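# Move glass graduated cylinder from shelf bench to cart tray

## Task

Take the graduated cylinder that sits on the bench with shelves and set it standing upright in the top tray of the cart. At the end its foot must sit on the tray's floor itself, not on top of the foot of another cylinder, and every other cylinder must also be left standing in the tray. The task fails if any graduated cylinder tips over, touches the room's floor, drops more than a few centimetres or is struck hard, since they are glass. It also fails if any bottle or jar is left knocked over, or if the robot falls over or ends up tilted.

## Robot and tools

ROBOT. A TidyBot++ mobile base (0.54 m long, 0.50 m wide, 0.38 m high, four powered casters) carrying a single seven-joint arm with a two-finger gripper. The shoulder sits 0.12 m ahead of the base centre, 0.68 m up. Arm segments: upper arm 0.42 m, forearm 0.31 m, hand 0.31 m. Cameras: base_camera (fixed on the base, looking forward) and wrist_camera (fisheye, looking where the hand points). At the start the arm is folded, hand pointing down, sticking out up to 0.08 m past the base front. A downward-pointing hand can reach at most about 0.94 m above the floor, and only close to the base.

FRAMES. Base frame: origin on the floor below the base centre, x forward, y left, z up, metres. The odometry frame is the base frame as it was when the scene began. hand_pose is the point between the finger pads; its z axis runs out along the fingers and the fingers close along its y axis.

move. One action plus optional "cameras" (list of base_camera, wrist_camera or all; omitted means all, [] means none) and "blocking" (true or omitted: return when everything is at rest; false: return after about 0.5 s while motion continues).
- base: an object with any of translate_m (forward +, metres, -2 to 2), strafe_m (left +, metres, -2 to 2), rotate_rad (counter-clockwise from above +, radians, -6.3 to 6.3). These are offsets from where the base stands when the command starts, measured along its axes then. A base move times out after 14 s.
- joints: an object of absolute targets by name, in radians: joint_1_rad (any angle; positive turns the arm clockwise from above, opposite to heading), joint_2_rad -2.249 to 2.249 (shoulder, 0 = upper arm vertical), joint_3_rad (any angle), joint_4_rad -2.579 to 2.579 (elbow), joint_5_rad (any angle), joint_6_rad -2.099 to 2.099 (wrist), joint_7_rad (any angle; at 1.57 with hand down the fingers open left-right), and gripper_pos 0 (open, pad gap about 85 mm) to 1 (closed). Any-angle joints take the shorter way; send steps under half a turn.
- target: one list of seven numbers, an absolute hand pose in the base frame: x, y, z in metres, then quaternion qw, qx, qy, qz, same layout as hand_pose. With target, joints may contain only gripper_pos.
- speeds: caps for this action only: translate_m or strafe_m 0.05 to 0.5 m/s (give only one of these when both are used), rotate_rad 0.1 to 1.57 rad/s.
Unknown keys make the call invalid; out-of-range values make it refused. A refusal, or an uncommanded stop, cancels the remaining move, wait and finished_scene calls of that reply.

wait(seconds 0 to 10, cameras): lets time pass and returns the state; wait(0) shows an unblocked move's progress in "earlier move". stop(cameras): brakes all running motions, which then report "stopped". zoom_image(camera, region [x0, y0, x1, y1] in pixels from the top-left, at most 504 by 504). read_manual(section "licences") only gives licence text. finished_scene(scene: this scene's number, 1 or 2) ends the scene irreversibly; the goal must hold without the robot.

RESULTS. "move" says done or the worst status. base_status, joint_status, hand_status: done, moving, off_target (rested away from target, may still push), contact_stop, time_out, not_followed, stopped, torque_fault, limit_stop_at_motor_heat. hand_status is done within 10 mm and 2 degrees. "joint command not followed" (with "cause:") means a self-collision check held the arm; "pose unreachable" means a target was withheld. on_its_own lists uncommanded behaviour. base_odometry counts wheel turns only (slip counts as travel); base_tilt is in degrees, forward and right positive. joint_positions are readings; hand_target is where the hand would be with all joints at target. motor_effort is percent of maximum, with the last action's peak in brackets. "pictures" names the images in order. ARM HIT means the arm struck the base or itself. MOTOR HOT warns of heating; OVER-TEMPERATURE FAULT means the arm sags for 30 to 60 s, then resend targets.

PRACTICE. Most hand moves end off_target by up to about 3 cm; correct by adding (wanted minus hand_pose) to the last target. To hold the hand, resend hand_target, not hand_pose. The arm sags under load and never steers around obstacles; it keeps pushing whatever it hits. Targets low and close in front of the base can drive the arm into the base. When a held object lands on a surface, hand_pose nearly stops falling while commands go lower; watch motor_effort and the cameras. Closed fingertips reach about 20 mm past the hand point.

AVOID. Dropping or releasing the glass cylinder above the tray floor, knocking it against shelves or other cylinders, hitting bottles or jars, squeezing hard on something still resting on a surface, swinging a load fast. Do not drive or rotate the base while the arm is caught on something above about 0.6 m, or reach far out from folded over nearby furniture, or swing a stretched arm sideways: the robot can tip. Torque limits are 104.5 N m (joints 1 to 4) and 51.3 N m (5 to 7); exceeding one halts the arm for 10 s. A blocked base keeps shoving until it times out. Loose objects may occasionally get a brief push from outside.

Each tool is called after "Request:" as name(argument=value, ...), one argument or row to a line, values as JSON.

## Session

Request:
move(
)

Scene clock: 0.00 s.
base_odometry: x=+0.000 y=+0.000 heading=+0.000
base_tilt: forward=-0.4 right=+0.3
base_status: not commanded
joint_positions: joint_1_rad=-0.019 joint_2_rad=-0.316 joint_3_rad=+3.191 joint_4_rad=-2.524 joint_5_rad=-0.012 joint_6_rad=-0.826 joint_7_rad=+1.598 gripper_pos=+0.000
joint_status: not commanded
motor_effort: joint_1_rad=+1 joint_2_rad=-1 joint_3_rad=+0 joint_4_rad=+15 joint_5_rad=+0 joint_6_rad=+1 joint_7_rad=-1
hand_pose: x=+0.2752 y=+0.0011 z=+0.5855 quat_wxyz=(-0.011, +0.998, -0.005, +0.054) (m; base frame)
hand_target: x=+0.2748 y=+0.0011 z=+0.5852 quat_wxyz=(-0.011, +0.998, -0.005, +0.054) (m; base frame)
hand_status: not commanded
pictures: base_camera, wrist_camera

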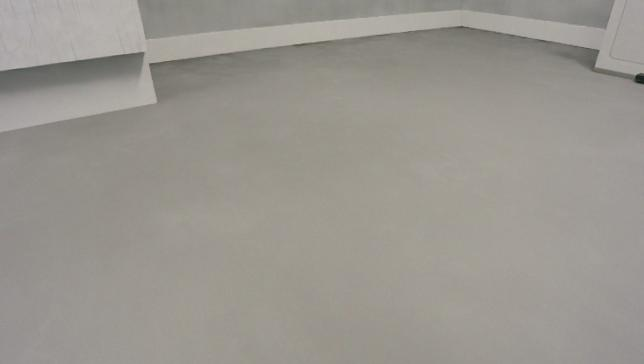

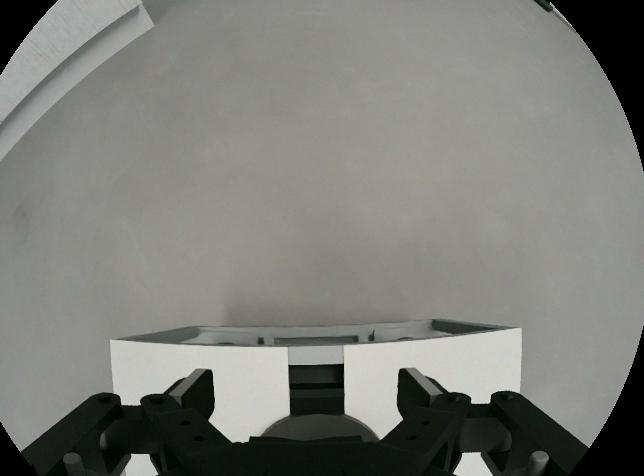

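Request:
move(
  joints={"joint_1_rad": 0, "joint_2_rad": -0.33, "joint_3_rad": 3.152, "joint_4_rad": -0.97, "joint_5_rad": 0, "joint_6_rad": -1.2, "joint_7_rad": 1.6},
)

Scene clock: 3.07 s.
move: done
base_odometry: x=+0.000 y=+0.000 heading=+0.000
base_tilt: forward=-0.4 right=+0.3
base_status: not commanded
joint_positions: joint_1_rad=-0.019 joint_2_rad=-0.325 joint_3_rad=+3.173 joint_4_rad=-0.978 joint_5_rad=-0.012 joint_6_rad=-1.125 joint_7_rad=+1.598 gripper_pos=+0.000
joint_status: all done
motor_effort: joint_1_rad=+1(2) joint_2_rad=-3(9) joint_3_rad=+0(1) joint_4_rad=+16(22) joint_5_rad=+0(1) joint_6_rad=+8(9) joint_7_rad=-1(2)
hand_pose: x=+0.4810 y=-0.0051 z=+1.2662 quat_wxyz=(+0.002, +0.776, +0.004, +0.630) (m; base frame)
hand_target: x=+0.4706 y=-0.0040 z=+1.2493 quat_wxyz=(+0.010, +0.796, +0.007, +0.606) (m; base frame)
hand_status: not commanded
pictures: base_camera, wrist_camera

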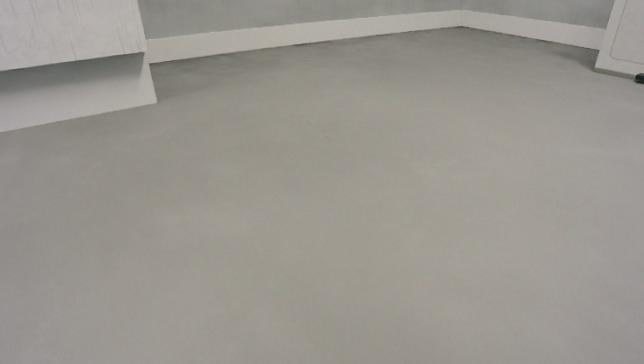

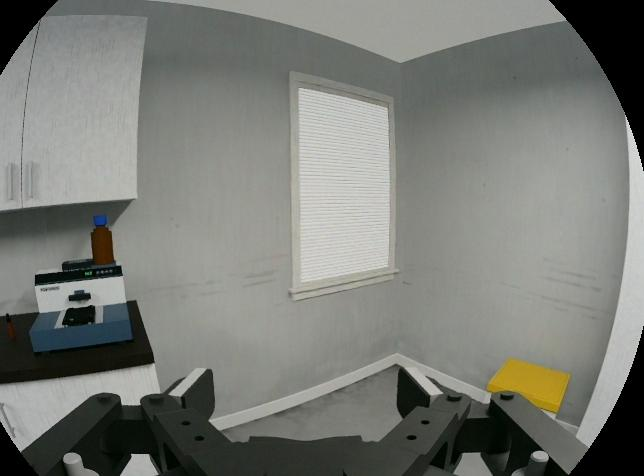

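Request:
move(
  base={"rotate_rad": 1.5},
  cameras=["wrist_camera"],
)

Request:
move(
  base={"rotate_rad": 1.5},
  cameras=["wrist_camera"],
)

Scene clock: 5.40 s.
move: done
base_odometry: x=+0.000 y=+0.000 heading=+1.499
base_tilt: forward=-0.4 right=+0.2
base_status: done
joint_positions: joint_1_rad=-0.016 joint_2_rad=-0.325 joint_3_rad=+3.165 joint_4_rad=-0.978 joint_5_rad=-0.012 joint_6_rad=-1.126 joint_7_rad=+1.598 gripper_pos=+0.000
joint_status: not commanded
motor_effort: joint_1_rad=+1(2) joint_2_rad=-3(5) joint_3_rad=+0(2) joint_4_rad=+14(16) joint_5_rad=+0(1) joint_6_rad=+8(9) joint_7_rad=-1(1)
hand_pose: x=+0.4808 y=-0.0017 z=+1.2659 quat_wxyz=(+0.002, +0.777, +0.007, +0.630) (m; base frame)
hand_target: x=+0.4706 y=-0.0040 z=+1.2493 quat_wxyz=(+0.010, +0.796, +0.007, +0.606) (m; base frame)
hand_status: not commanded
pictures: wrist_camera

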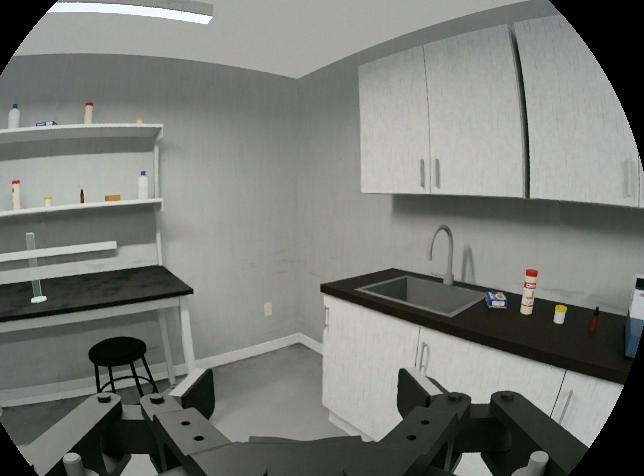

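Scene clock: 7.63 s.
move: done
base_odometry: x=+0.000 y=+0.000 heading=+2.999
base_tilt: forward=-0.4 right=+0.2
base_status: done
joint_positions: joint_1_rad=-0.015 joint_2_rad=-0.325 joint_3_rad=+3.161 joint_4_rad=-0.978 joint_5_rad=-0.012 joint_6_rad=-1.126 joint_7_rad=+1.598 gripper_pos=+0.000
joint_status: not commanded
motor_effort: joint_1_rad=+1(2) joint_2_rad=-2(5) joint_3_rad=+0(2) joint_4_rad=+15(16) joint_5_rad=+0(1) joint_6_rad=+9(9) joint_7_rad=-1(1)
hand_pose: x=+0.4807 y=-0.0004 z=+1.2658 quat_wxyz=(+0.001, +0.777, +0.008, +0.630) (m; base frame)
hand_target: x=+0.4706 y=-0.0040 z=+1.2493 quat_wxyz=(+0.010, +0.796, +0.007, +0.606) (m; base frame)
hand_status: not commanded
pictures: wrist_camera

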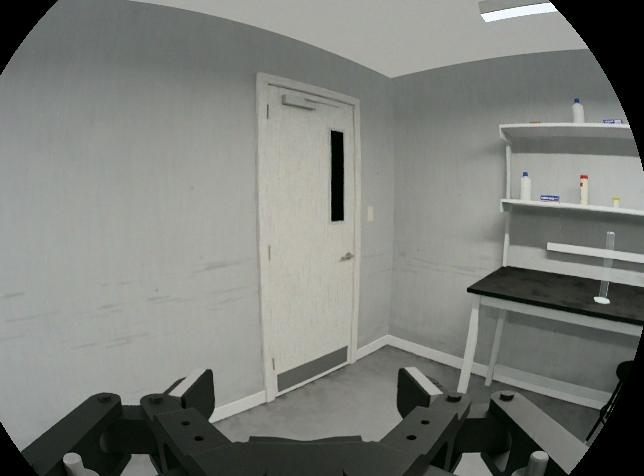

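Request:
move(
  base={"rotate_rad": 1.5},
  cameras=["wrist_camera"],
)

Scene clock: 9.93 s.
move: done
base_odometry: x=+0.000 y=+0.000 heading=-1.785
base_tilt: forward=-0.4 right=+0.1
base_status: done
joint_positions: joint_1_rad=-0.014 joint_2_rad=-0.325 joint_3_rad=+3.160 joint_4_rad=-0.978 joint_5_rad=-0.012 joint_6_rad=-1.126 joint_7_rad=+1.598 gripper_pos=+0.000
joint_status: not commanded
motor_effort: joint_1_rad=+1(2) joint_2_rad=-3(5) joint_3_rad=-1(2) joint_4_rad=+16(17) joint_5_rad=+0(1) joint_6_rad=+9(9) joint_7_rad=-1(1)
hand_pose: x=+0.4807 y=+0.0002 z=+1.2658 quat_wxyz=(+0.001, +0.777, +0.009, +0.630) (m; base frame)
hand_target: x=+0.4706 y=-0.0040 z=+1.2493 quat_wxyz=(+0.010, +0.796, +0.007, +0.606) (m; base frame)
hand_status: not commanded
pictures: wrist_camera

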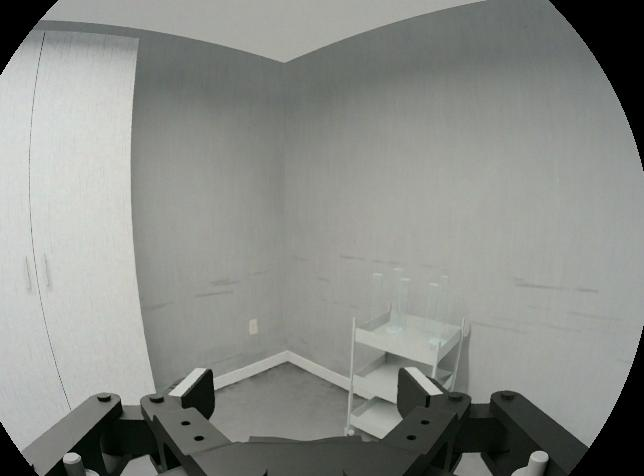

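Request:
zoom_image(
  camera="wrist_camera",
  region=[330, 250, 490, 440],
)

Scaled by 2.653.

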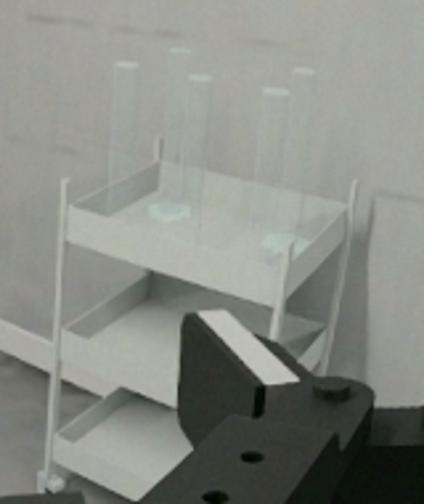

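Request:
move(
  base={"translate_m": 0.836, "strafe_m": -1.0, "rotate_rad": 0.773},
  joints={"joint_1_rad": 0.37, "joint_6_rad": -1.5},
)

Scene clock: 24.50 s.
move: done
base_odometry: x=-1.155 y=-0.604 heading=-1.011
base_tilt: forward=-0.4 right=+0.2
base_status: done
joint_positions: joint_1_rad=+0.353 joint_2_rad=-0.331 joint_3_rad=+3.159 joint_4_rad=-0.977 joint_5_rad=-0.012 joint_6_rad=-1.426 joint_7_rad=+1.598 gripper_pos=+0.000
joint_status: all done
motor_effort: joint_1_rad=+1(2) joint_2_rad=-1(5) joint_3_rad=+0(2) joint_4_rad=+15(16) joint_5_rad=+0(1) joint_6_rad=+8(10) joint_7_rad=-1(1)
hand_pose: x=+0.4236 y=-0.1157 z=+1.1813 quat_wxyz=(+0.092, +0.848, -0.146, +0.501) (m; base frame)
hand_target: x=+0.4103 y=-0.1166 z=+1.1643 quat_wxyz=(+0.096, +0.864, -0.154, +0.470) (m; base frame)
hand_status: not commanded
pictures: base_camera, wrist_camera

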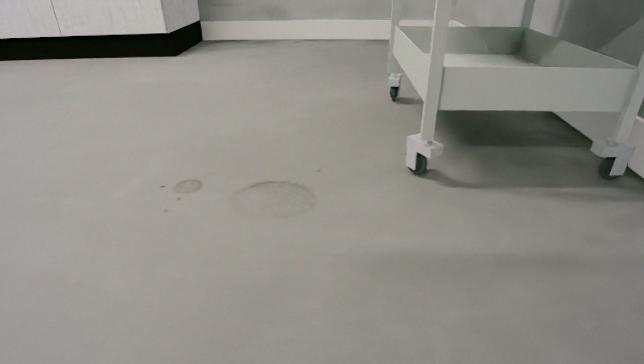

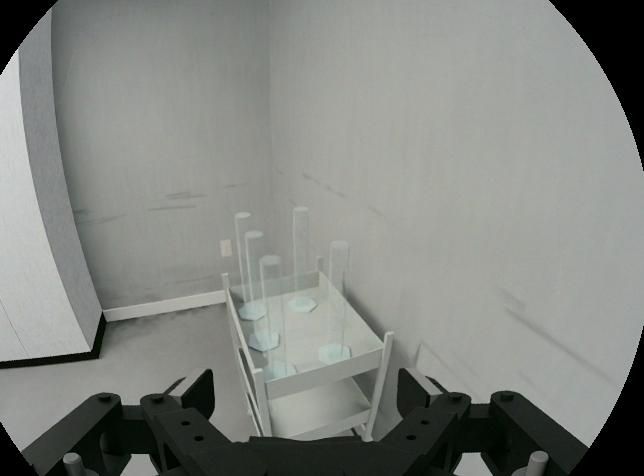

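Request:
move(
)

Request:
zoom_image(
  camera="wrist_camera",
  region=[200, 190, 440, 440],
)

Scene clock: 25.13 s.
base_odometry: x=-1.155 y=-0.604 heading=-1.011
base_tilt: forward=-0.3 right=+0.3
base_status: done
joint_positions: joint_1_rad=+0.353 joint_2_rad=-0.331 joint_3_rad=+3.159 joint_4_rad=-0.977 joint_5_rad=-0.012 joint_6_rad=-1.426 joint_7_rad=+1.598 gripper_pos=+0.000
joint_status: all done
motor_effort: joint_1_rad=+1(2) joint_2_rad=-2(5) joint_3_rad=+0(2) joint_4_rad=+14(16) joint_5_rad=+0(1) joint_6_rad=+7(10) joint_7_rad=-1(1)
hand_pose: x=+0.4236 y=-0.1157 z=+1.1813 quat_wxyz=(+0.092, +0.848, -0.146, +0.501) (m; base frame)
hand_target: x=+0.4103 y=-0.1166 z=+1.1643 quat_wxyz=(+0.096, +0.864, -0.154, +0.470) (m; base frame)
hand_status: not commanded
pictures: base_camera, wrist_camera

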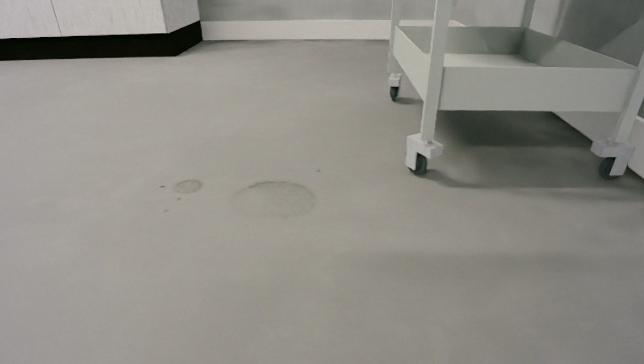

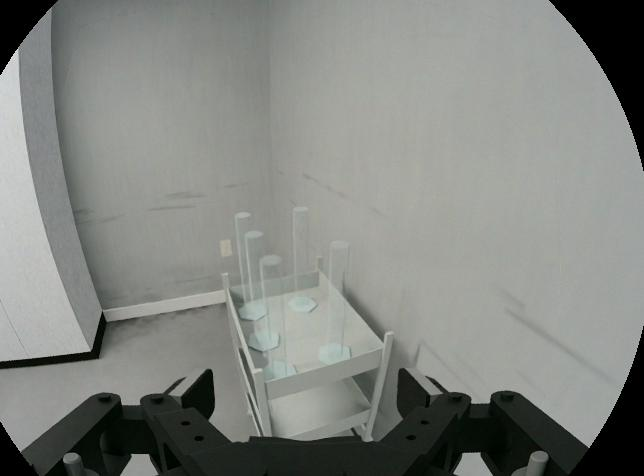

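Scaled by 2.016.

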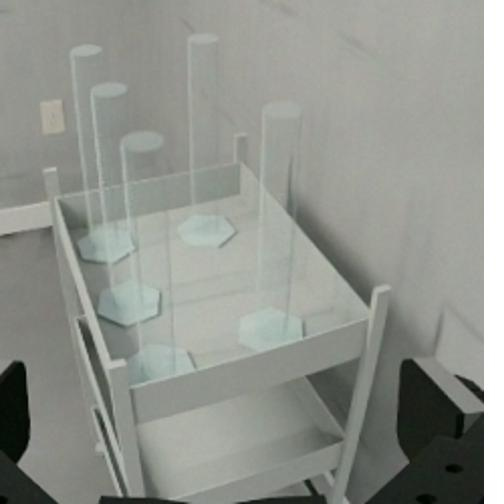

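Request:
zoom_image(
  camera="base_camera",
  region=[380, 0, 644, 200],
)

Request:
zoom_image(
  camera="wrist_camera",
  region=[215, 190, 335, 310],
)

Request:
zoom_image(
  camera="wrist_camera",
  region=[225, 290, 415, 440],
)

Scaled by 1.909.

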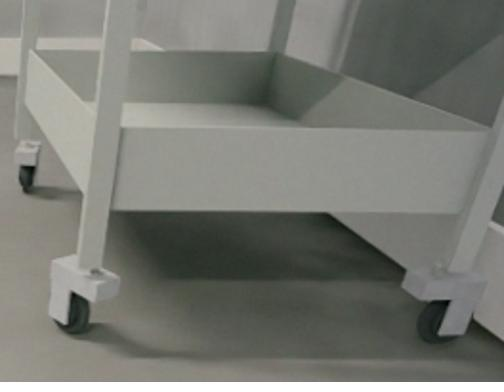

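Scaled by 4.200.

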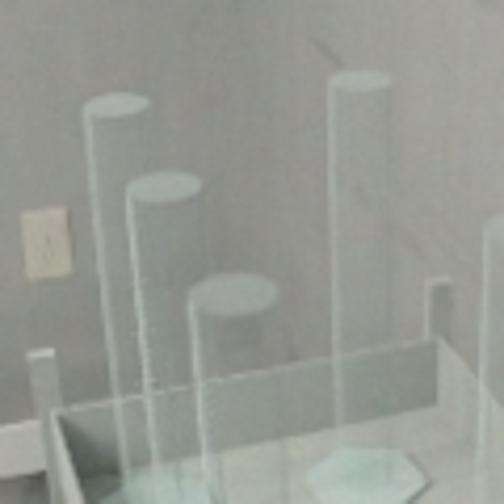

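Scaled by 2.653.

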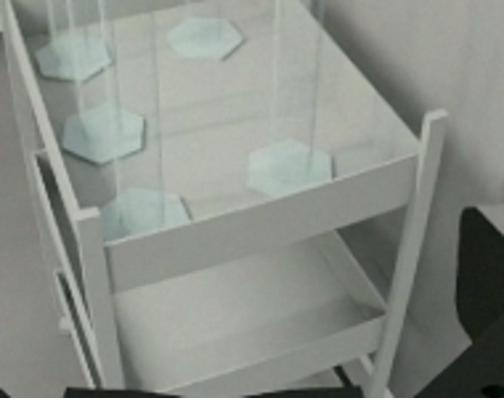

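Request:
zoom_image(
  camera="wrist_camera",
  region=[390, 260, 640, 440],
)

Request:
move(
  joints={"joint_1_rad": 1.1},
)

Scaled by 2.016.

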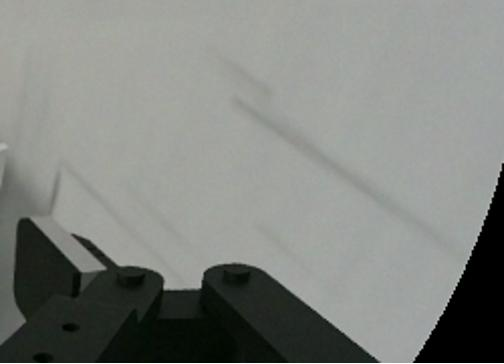

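Scene clock: 27.90 s.
move: done
base_odometry: x=-1.155 y=-0.604 heading=-1.011
base_tilt: forward=-0.4 right=+0.2
base_status: not commanded
joint_positions: joint_1_rad=+1.082 joint_2_rad=-0.331 joint_3_rad=+3.159 joint_4_rad=-0.977 joint_5_rad=-0.012 joint_6_rad=-1.426 joint_7_rad=+1.598 gripper_pos=+0.000
joint_status: all done
motor_effort: joint_1_rad=+1(2) joint_2_rad=-1(3) joint_3_rad=+0(1) joint_4_rad=+14(16) joint_5_rad=+0(0) joint_6_rad=+8(9) joint_7_rad=-1(1)
hand_pose: x=+0.2691 y=-0.2892 z=+1.1813 quat_wxyz=(+0.265, +0.740, -0.439, +0.435) (m; base frame)
hand_target: x=+0.2583 y=-0.2811 z=+1.1643 quat_wxyz=(+0.258, +0.752, -0.452, +0.405) (m; base frame)
hand_status: not commanded
pictures: base_camera, wrist_camera

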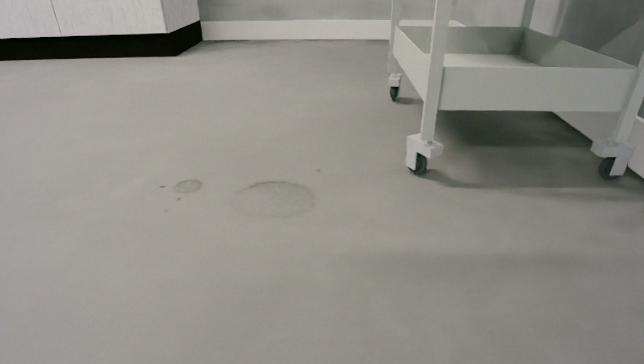

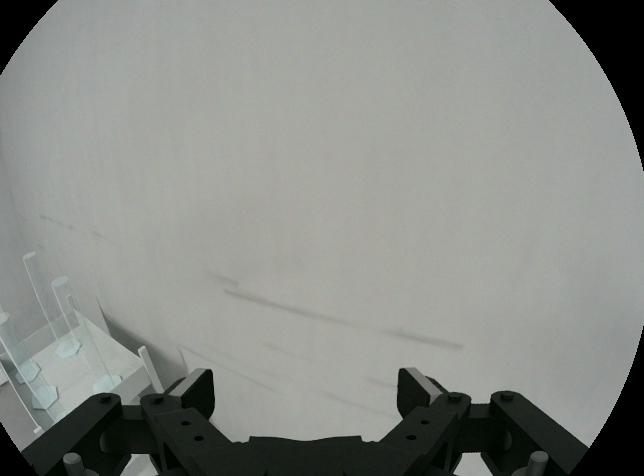

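Request:
move(
  base={"translate_m": 0.083, "strafe_m": -0.084},
  speeds={"translate_m": 0.2},
  joints={"joint_1_rad": 0.453, "joint_2_rad": -0.06, "joint_3_rad": 3.152, "joint_4_rad": -2.27, "joint_5_rad": 0, "joint_6_rad": 0.686, "joint_7_rad": 1.61, "gripper_pos": 0},
)

Request:
zoom_image(
  camera="wrist_camera",
  region=[180, 120, 440, 380],
)

Scene clock: 32.03 s.
move: done
base_odometry: x=-1.182 y=-0.719 heading=-1.011
base_tilt: forward=-0.3 right=+0.2
base_status: done
joint_positions: joint_1_rad=+0.471 joint_2_rad=-0.079 joint_3_rad=+3.159 joint_4_rad=-2.251 joint_5_rad=-0.012 joint_6_rad=+0.614 joint_7_rad=+1.598 gripper_pos=+0.000
joint_status: all done
motor_effort: joint_1_rad=+1(2) joint_2_rad=-15(18) joint_3_rad=+0(2) joint_4_rad=+19(23) joint_5_rad=+0(1) joint_6_rad=+8(10) joint_7_rad=-1(2)
hand_pose: x=+0.5931 y=-0.2535 z=+0.9274 quat_wxyz=(+0.180, +0.682, -0.167, +0.689) (m; base frame)
hand_target: x=+0.6009 y=-0.2395 z=+0.9288 quat_wxyz=(+0.180, +0.675, -0.146, +0.701) (m; base frame)
hand_status: not commanded
pictures: base_camera, wrist_camera

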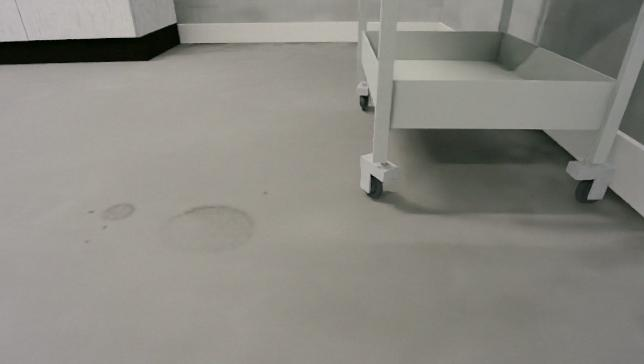

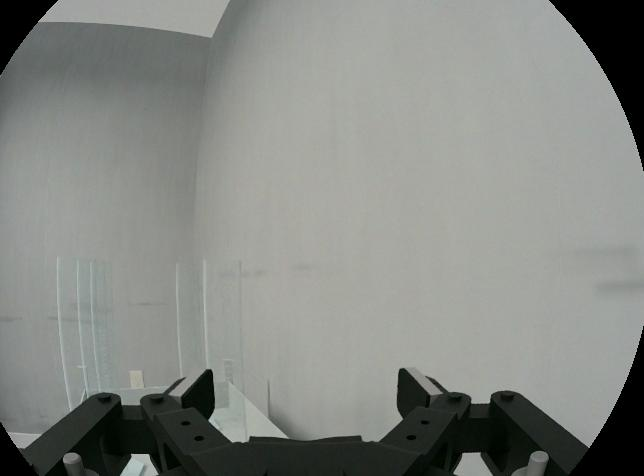

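Scaled by 1.938.

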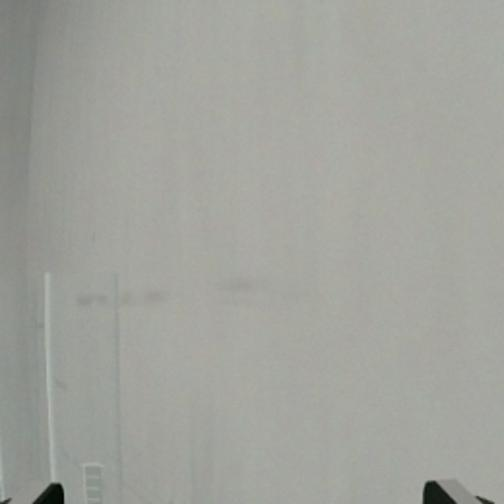

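Request:
zoom_image(
  camera="wrist_camera",
  region=[30, 240, 290, 440],
)

Scaled by 1.938.

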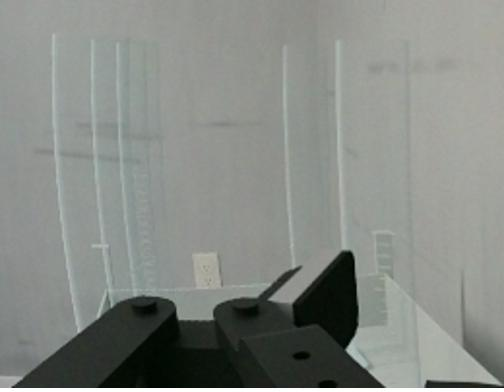

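Request:
wait(
  seconds=0,
)

Request:
zoom_image(
  camera="wrist_camera",
  region=[30, 240, 290, 440],
)

Scene clock: 34.07 s.
base_odometry: x=-1.182 y=-0.719 heading=-1.011
base_tilt: forward=-0.4 right=+0.2
base_status: done
joint_positions: joint_1_rad=+0.471 joint_2_rad=-0.079 joint_3_rad=+3.159 joint_4_rad=-2.251 joint_5_rad=-0.012 joint_6_rad=+0.616 joint_7_rad=+1.598 gripper_pos=+0.000
joint_status: all done
motor_effort: joint_1_rad=+1(2) joint_2_rad=-15(18) joint_3_rad=+0(2) joint_4_rad=+19(23) joint_5_rad=+0(1) joint_6_rad=+9(10) joint_7_rad=-1(2)
hand_pose: x=+0.5931 y=-0.2535 z=+0.9281 quat_wxyz=(+0.180, +0.682, -0.167, +0.689) (m; base frame)
hand_target: x=+0.6009 y=-0.2395 z=+0.9288 quat_wxyz=(+0.180, +0.675, -0.146, +0.701) (m; base frame)
hand_status: not commanded
pictures: base_camera, wrist_camera

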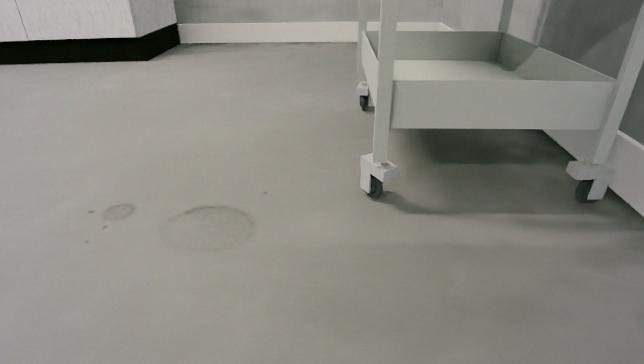

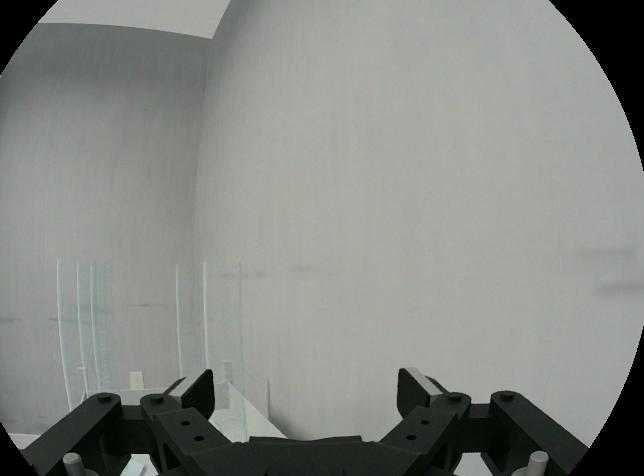

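Scaled by 1.938.

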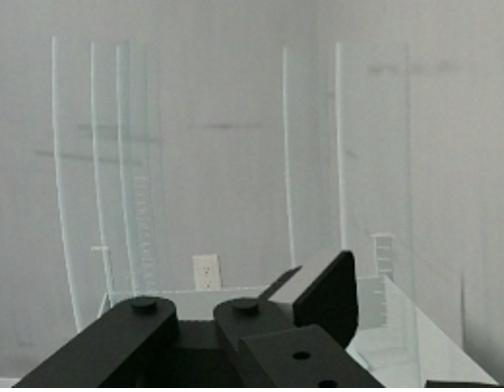

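Request:
zoom_image(
  camera="wrist_camera",
  region=[190, 350, 330, 450],
)

Scaled by 3.600.

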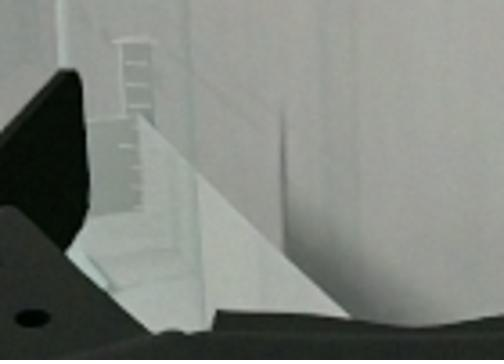

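Request:
move(
  base={"translate_m": 0.021, "strafe_m": 0.044},
  speeds={"translate_m": 0.2},
  joints={"joint_1_rad": 0.397, "joint_2_rad": 0.269, "joint_3_rad": 3.152, "joint_4_rad": -2.508, "joint_5_rad": 0, "joint_6_rad": 1.252, "joint_7_rad": 1.61},
)

Request:
zoom_image(
  camera="wrist_camera",
  region=[100, 180, 340, 440],
)

Scene clock: 37.33 s.
move: done
base_odometry: x=-1.134 y=-0.714 heading=-1.011
base_tilt: forward=-0.4 right=+0.3
base_status: done
joint_positions: joint_1_rad=+0.416 joint_2_rad=+0.255 joint_3_rad=+3.158 joint_4_rad=-2.491 joint_5_rad=-0.012 joint_6_rad=+1.181 joint_7_rad=+1.598 gripper_pos=+0.000
joint_status: all done
motor_effort: joint_1_rad=+1(3) joint_2_rad=-20(22) joint_3_rad=-1(3) joint_4_rad=+12(19) joint_5_rad=+0(1) joint_6_rad=+9(10) joint_7_rad=-1(2)
hand_pose: x=+0.6076 y=-0.2270 z=+0.8009 quat_wxyz=(+0.165, +0.690, -0.146, +0.690) (m; base frame)
hand_target: x=+0.6110 y=-0.2102 z=+0.8079 quat_wxyz=(+0.161, +0.679, -0.125, +0.705) (m; base frame)
hand_status: not commanded
pictures: base_camera, wrist_camera

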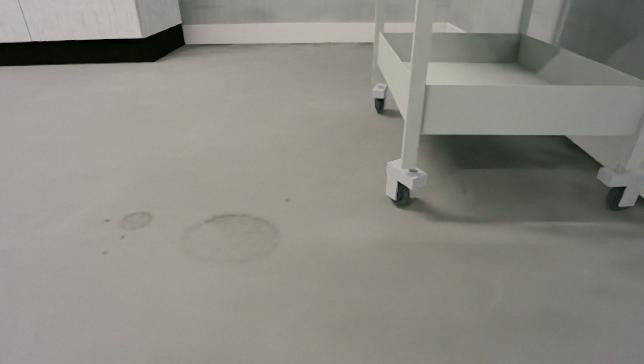

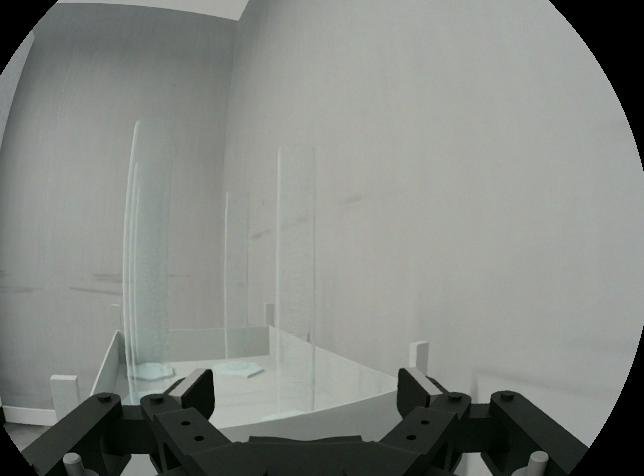

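Scaled by 1.938.

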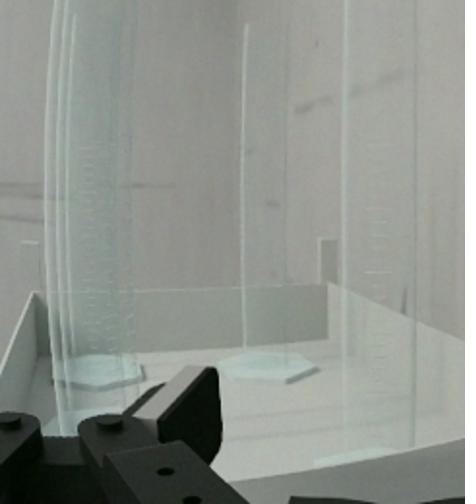

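Request:
move(
  base={"translate_m": 0.148, "strafe_m": -0.0614},
  speeds={"translate_m": 0.15},
)

Request:
zoom_image(
  camera="wrist_camera",
  region=[180, 180, 440, 440],
)

Scene clock: 39.47 s.
move: done
base_odometry: x=-1.107 y=-0.872 heading=-1.011
base_tilt: forward=-0.4 right=+0.2
base_status: done
joint_positions: joint_1_rad=+0.415 joint_2_rad=+0.258 joint_3_rad=+3.158 joint_4_rad=-2.495 joint_5_rad=-0.012 joint_6_rad=+1.184 joint_7_rad=+1.598 gripper_pos=+0.000
joint_status: not commanded
motor_effort: joint_1_rad=+1(2) joint_2_rad=-20(22) joint_3_rad=-1(1) joint_4_rad=+12(13) joint_5_rad=+0(0) joint_6_rad=+9(10) joint_7_rad=-1(1)
hand_pose: x=+0.6071 y=-0.2262 z=+0.7984 quat_wxyz=(+0.164, +0.691, -0.146, +0.689) (m; base frame)
hand_target: x=+0.6110 y=-0.2102 z=+0.8079 quat_wxyz=(+0.161, +0.679, -0.125, +0.705) (m; base frame)
hand_status: not commanded
pictures: base_camera, wrist_camera

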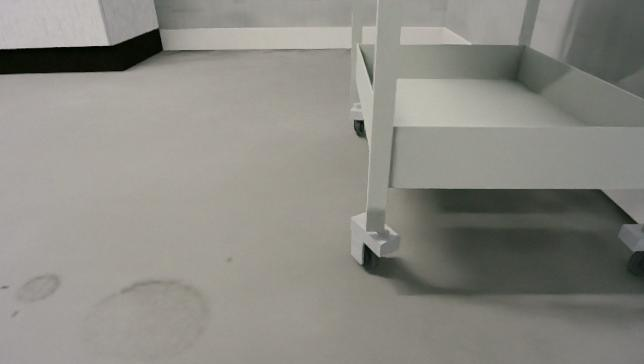

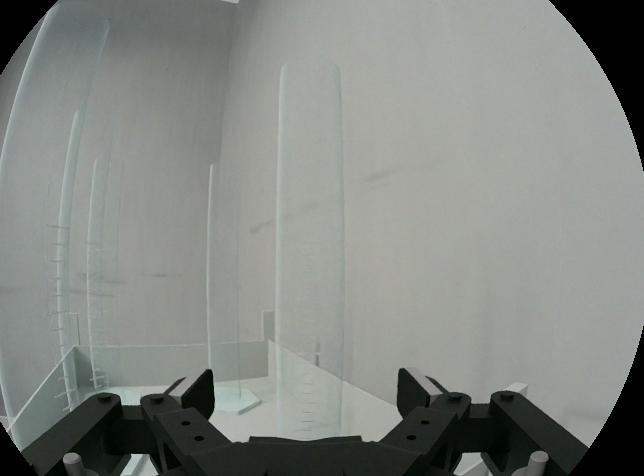

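Scaled by 1.938.

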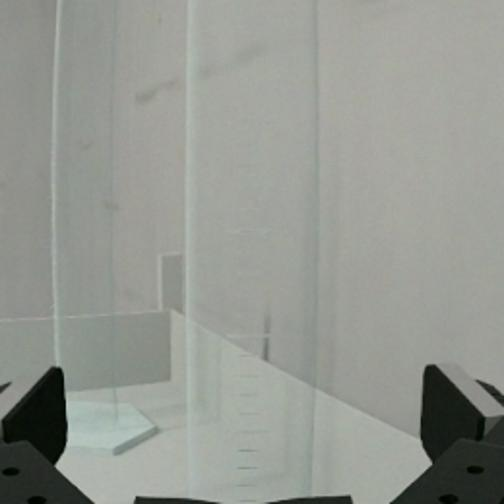

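Request:
move(
  base={"translate_m": 0.0746, "strafe_m": -0.0434},
  speeds={"translate_m": 0.1},
)

Request:
zoom_image(
  camera="wrist_camera",
  region=[180, 180, 440, 440],
)

Scene clock: 41.20 s.
move: done
base_odometry: x=-1.104 y=-0.959 heading=-1.011
base_tilt: forward=-0.4 right=+0.3
base_status: done
joint_positions: joint_1_rad=+0.414 joint_2_rad=+0.260 joint_3_rad=+3.158 joint_4_rad=-2.497 joint_5_rad=-0.012 joint_6_rad=+1.185 joint_7_rad=+1.598 gripper_pos=+0.000
joint_status: not commanded
motor_effort: joint_1_rad=+1(2) joint_2_rad=-20(22) joint_3_rad=-1(1) joint_4_rad=+12(13) joint_5_rad=+0(1) joint_6_rad=+8(9) joint_7_rad=+0(1)
hand_pose: x=+0.6069 y=-0.2259 z=+0.7968 quat_wxyz=(+0.164, +0.692, -0.146, +0.687) (m; base frame)
hand_target: x=+0.6110 y=-0.2102 z=+0.8079 quat_wxyz=(+0.161, +0.679, -0.125, +0.705) (m; base frame)
hand_status: not commanded
pictures: base_camera, wrist_camera

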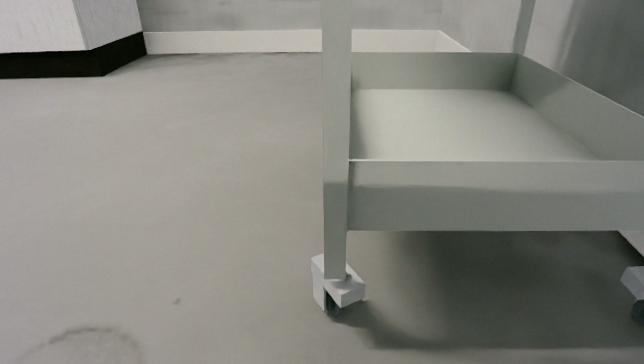

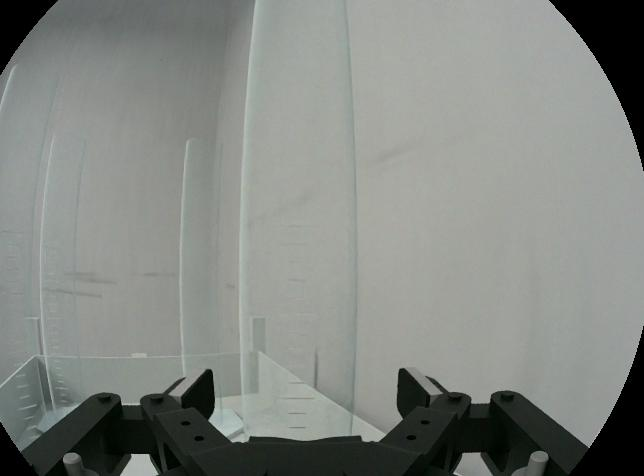

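Scaled by 1.938.

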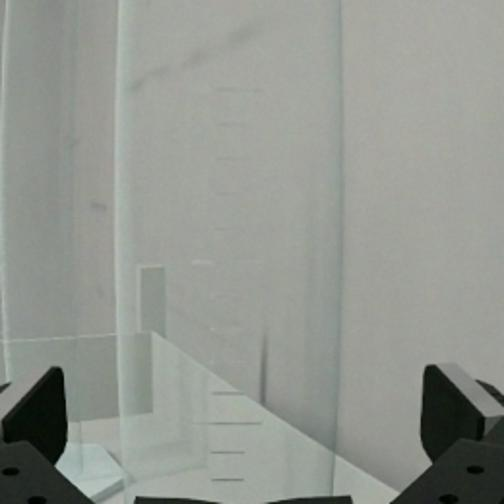

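Request:
move(
  base={"translate_m": 0.001, "strafe_m": 0.002},
  speeds={"translate_m": 0.05},
  joints={"gripper_pos": 0.42},
  cameras=[],
)

Request:
move(
  joints={"gripper_pos": 0.62},
)

Request:
zoom_image(
  camera="wrist_camera",
  region=[180, 180, 440, 440],
)

Scene clock: 43.03 s.
move: done
base_odometry: x=-1.102 y=-0.958 heading=-1.011
base_tilt: forward=-0.4 right=+0.3
base_status: done
joint_positions: joint_1_rad=+0.411 joint_2_rad=+0.260 joint_3_rad=+3.158 joint_4_rad=-2.497 joint_5_rad=-0.012 joint_6_rad=+1.185 joint_7_rad=+1.598 gripper_pos=+0.420
joint_status: all done
motor_effort: joint_1_rad=+1(4) joint_2_rad=-20(21) joint_3_rad=-1(2) joint_4_rad=+12(13) joint_5_rad=+0(1) joint_6_rad=+8(10) joint_7_rad=-1(1)
hand_pose: x=+0.6076 y=-0.2243 z=+0.7968 quat_wxyz=(+0.163, +0.692, -0.145, +0.688) (m; base frame)
hand_target: x=+0.6110 y=-0.2102 z=+0.8079 quat_wxyz=(+0.161, +0.679, -0.125, +0.705) (m; base frame)
hand_status: not commanded
pictures: none
No camera images: "cameras" was empty.

Scene clock: 43.67 s.
move: off_target
base_odometry: x=-1.102 y=-0.958 heading=-1.011
base_tilt: forward=-0.5 right=+0.2
base_status: not commanded
joint_positions: joint_1_rad=+0.411 joint_2_rad=+0.260 joint_3_rad=+3.158 joint_4_rad=-2.497 joint_5_rad=-0.012 joint_6_rad=+1.185 joint_7_rad=+1.598 gripper_pos=+0.544
joint_status: gripper_pos off_target (ended at +0.544, target +0.620)
motor_effort: joint_1_rad=+1(1) joint_2_rad=-20(21) joint_3_rad=+0(1) joint_4_rad=+12(13) joint_5_rad=+0(1) joint_6_rad=+9(9) joint_7_rad=+0(1)
hand_pose: x=+0.6076 y=-0.2243 z=+0.7969 quat_wxyz=(+0.163, +0.692, -0.145, +0.688) (m; base frame)
hand_target: x=+0.6110 y=-0.2102 z=+0.8079 quat_wxyz=(+0.161, +0.679, -0.125, +0.705) (m; base frame)
hand_status: not commanded
pictures: base_camera, wrist_camera

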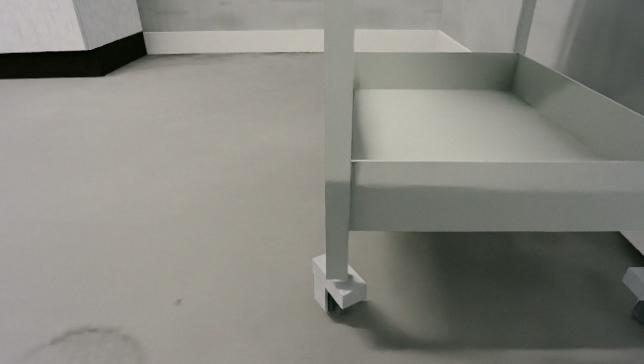

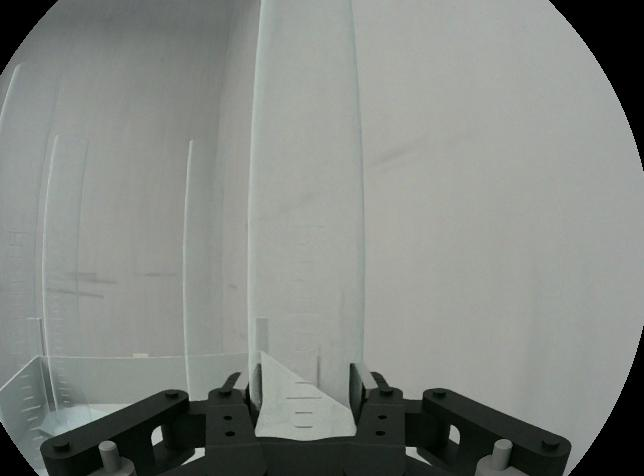

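Scaled by 1.938.

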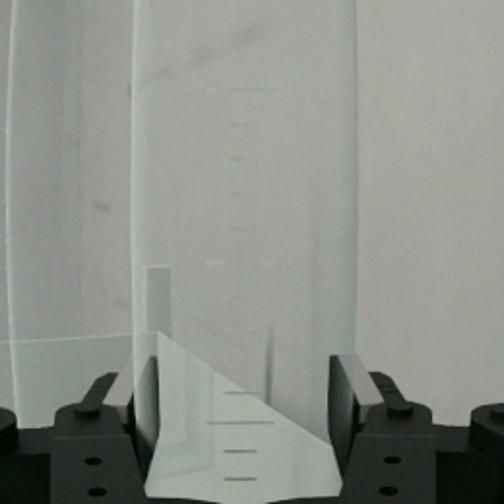

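Request:
move(
  joints={"gripper_pos": 0.66},
  cameras=[],
)

Request:
move(
  joints={"joint_1_rad": 0.397, "joint_2_rad": 0.199, "joint_3_rad": 3.152, "joint_4_rad": -2.476, "joint_5_rad": 0, "joint_6_rad": 1.05, "joint_7_rad": 1.61},
)

Request:
zoom_image(
  camera="wrist_camera",
  region=[180, 180, 440, 440],
)

Scene clock: 45.27 s.
move: off_target
base_odometry: x=-1.102 y=-0.958 heading=-1.011
base_tilt: forward=-0.3 right=+0.3
base_status: not commanded
joint_positions: joint_1_rad=+0.411 joint_2_rad=+0.260 joint_3_rad=+3.158 joint_4_rad=-2.497 joint_5_rad=-0.012 joint_6_rad=+1.185 joint_7_rad=+1.598 gripper_pos=+0.544
joint_status: gripper_pos off_target (ended at +0.544, target +0.660)
motor_effort: joint_1_rad=+1(1) joint_2_rad=-20(21) joint_3_rad=-1(1) joint_4_rad=+13(13) joint_5_rad=+0(1) joint_6_rad=+9(9) joint_7_rad=-1(1)
hand_pose: x=+0.6076 y=-0.2243 z=+0.7969 quat_wxyz=(+0.163, +0.692, -0.145, +0.688) (m; base frame)
hand_target: x=+0.6110 y=-0.2102 z=+0.8079 quat_wxyz=(+0.161, +0.679, -0.125, +0.705) (m; base frame)
hand_status: not commanded
pictures: none
No camera images: "cameras" was empty.

Scene clock: 46.07 s.
move: done
base_odometry: x=-1.102 y=-0.958 heading=-1.011
base_tilt: forward=-0.3 right=+0.3
base_status: not commanded
joint_positions: joint_1_rad=+0.411 joint_2_rad=+0.207 joint_3_rad=+3.158 joint_4_rad=-2.485 joint_5_rad=-0.012 joint_6_rad=+1.084 joint_7_rad=+1.598 gripper_pos=+0.544
joint_status: all done
motor_effort: joint_1_rad=+1(2) joint_2_rad=-21(24) joint_3_rad=+0(1) joint_4_rad=+14(15) joint_5_rad=+0(1) joint_6_rad=+11(11) joint_7_rad=-1(1)
hand_pose: x=+0.6046 y=-0.2230 z=+0.7990 quat_wxyz=(+0.159, +0.705, -0.148, +0.675) (m; base frame)
hand_target: x=+0.6114 y=-0.2107 z=+0.7966 quat_wxyz=(+0.153, +0.714, -0.132, +0.670) (m; base frame)
hand_status: not commanded
pictures: base_camera, wrist_camera

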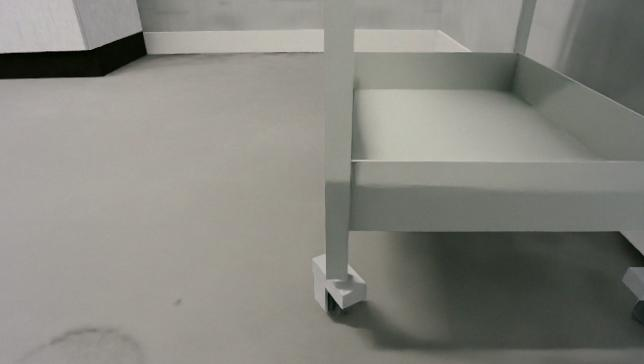

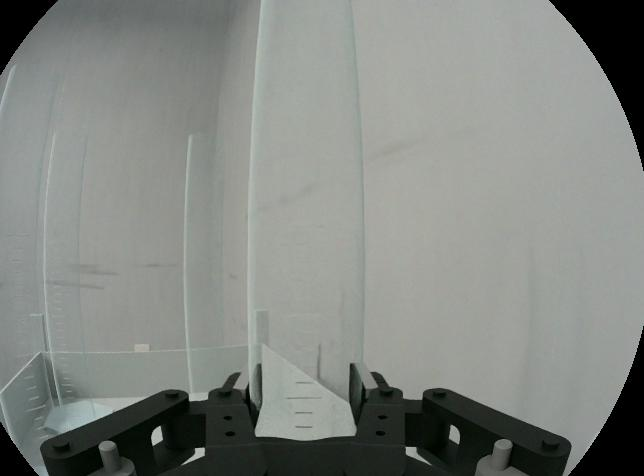

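Scaled by 1.938.

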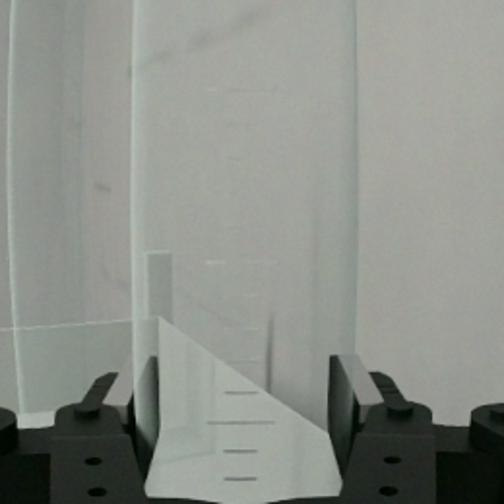

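Request:
move(
  joints={"joint_1_rad": 0.397, "joint_2_rad": 0.16, "joint_3_rad": 3.152, "joint_4_rad": -2.455, "joint_5_rad": 0, "joint_6_rad": 1.03, "joint_7_rad": 1.61},
)

Request:
zoom_image(
  camera="wrist_camera",
  region=[0, 180, 440, 440],
)

Scene clock: 47.07 s.
move: done
base_odometry: x=-1.102 y=-0.958 heading=-1.011
base_tilt: forward=-0.4 right=+0.3
base_status: not commanded
joint_positions: joint_1_rad=+0.411 joint_2_rad=+0.168 joint_3_rad=+3.158 joint_4_rad=-2.470 joint_5_rad=-0.012 joint_6_rad=+1.078 joint_7_rad=+1.598 gripper_pos=+0.544
joint_status: all done
motor_effort: joint_1_rad=+1(2) joint_2_rad=-21(24) joint_3_rad=-1(1) joint_4_rad=+15(16) joint_5_rad=+0(1) joint_6_rad=+11(11) joint_7_rad=-1(1)
hand_pose: x=+0.6037 y=-0.2227 z=+0.8248 quat_wxyz=(+0.163, +0.688, -0.145, +0.692) (m; base frame)
hand_target: x=+0.6122 y=-0.2110 z=+0.8210 quat_wxyz=(+0.156, +0.700, -0.130, +0.685) (m; base frame)
hand_status: not commanded
pictures: base_camera, wrist_camera

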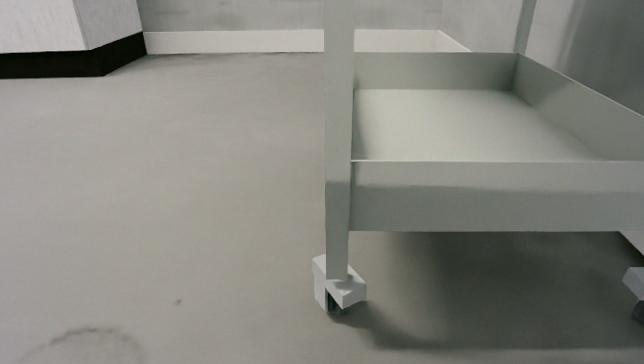

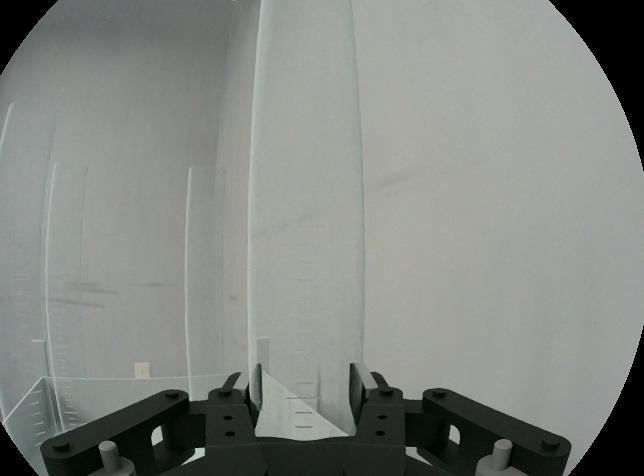

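Scaled by 1.145.

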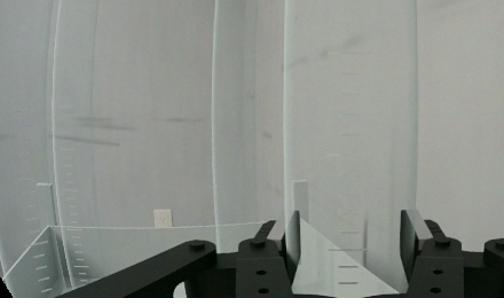

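Request:
move(
  base={"translate_m": 0.118, "strafe_m": -0.028},
  speeds={"translate_m": 0.1},
)

Request:
zoom_image(
  camera="wrist_camera",
  region=[180, 180, 440, 440],
)

Scene clock: 48.97 s.
move: done
base_odometry: x=-1.063 y=-1.073 heading=-1.011
base_tilt: forward=-0.4 right=+0.3
base_status: done
joint_positions: joint_1_rad=+0.411 joint_2_rad=+0.165 joint_3_rad=+3.158 joint_4_rad=-2.468 joint_5_rad=-0.012 joint_6_rad=+1.078 joint_7_rad=+1.598 gripper_pos=+0.544
joint_status: not commanded
motor_effort: joint_1_rad=+1(1) joint_2_rad=-20(22) joint_3_rad=+0(1) joint_4_rad=+16(17) joint_5_rad=+0(1) joint_6_rad=+10(11) joint_7_rad=+0(1)
hand_pose: x=+0.6039 y=-0.2228 z=+0.8271 quat_wxyz=(+0.163, +0.687, -0.144, +0.694) (m; base frame)
hand_target: x=+0.6122 y=-0.2110 z=+0.8210 quat_wxyz=(+0.156, +0.700, -0.130, +0.685) (m; base frame)
hand_status: not commanded
pictures: base_camera, wrist_camera

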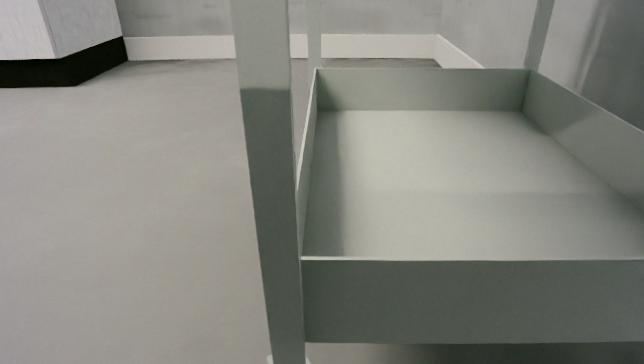

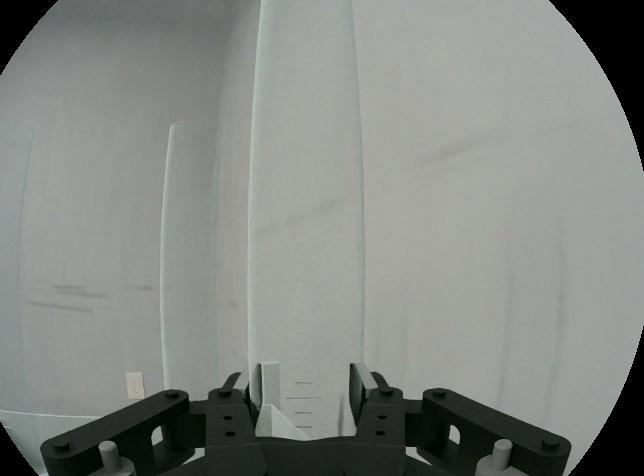

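Scaled by 1.938.

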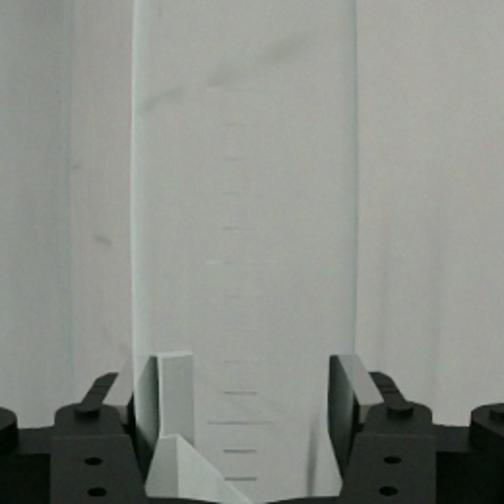

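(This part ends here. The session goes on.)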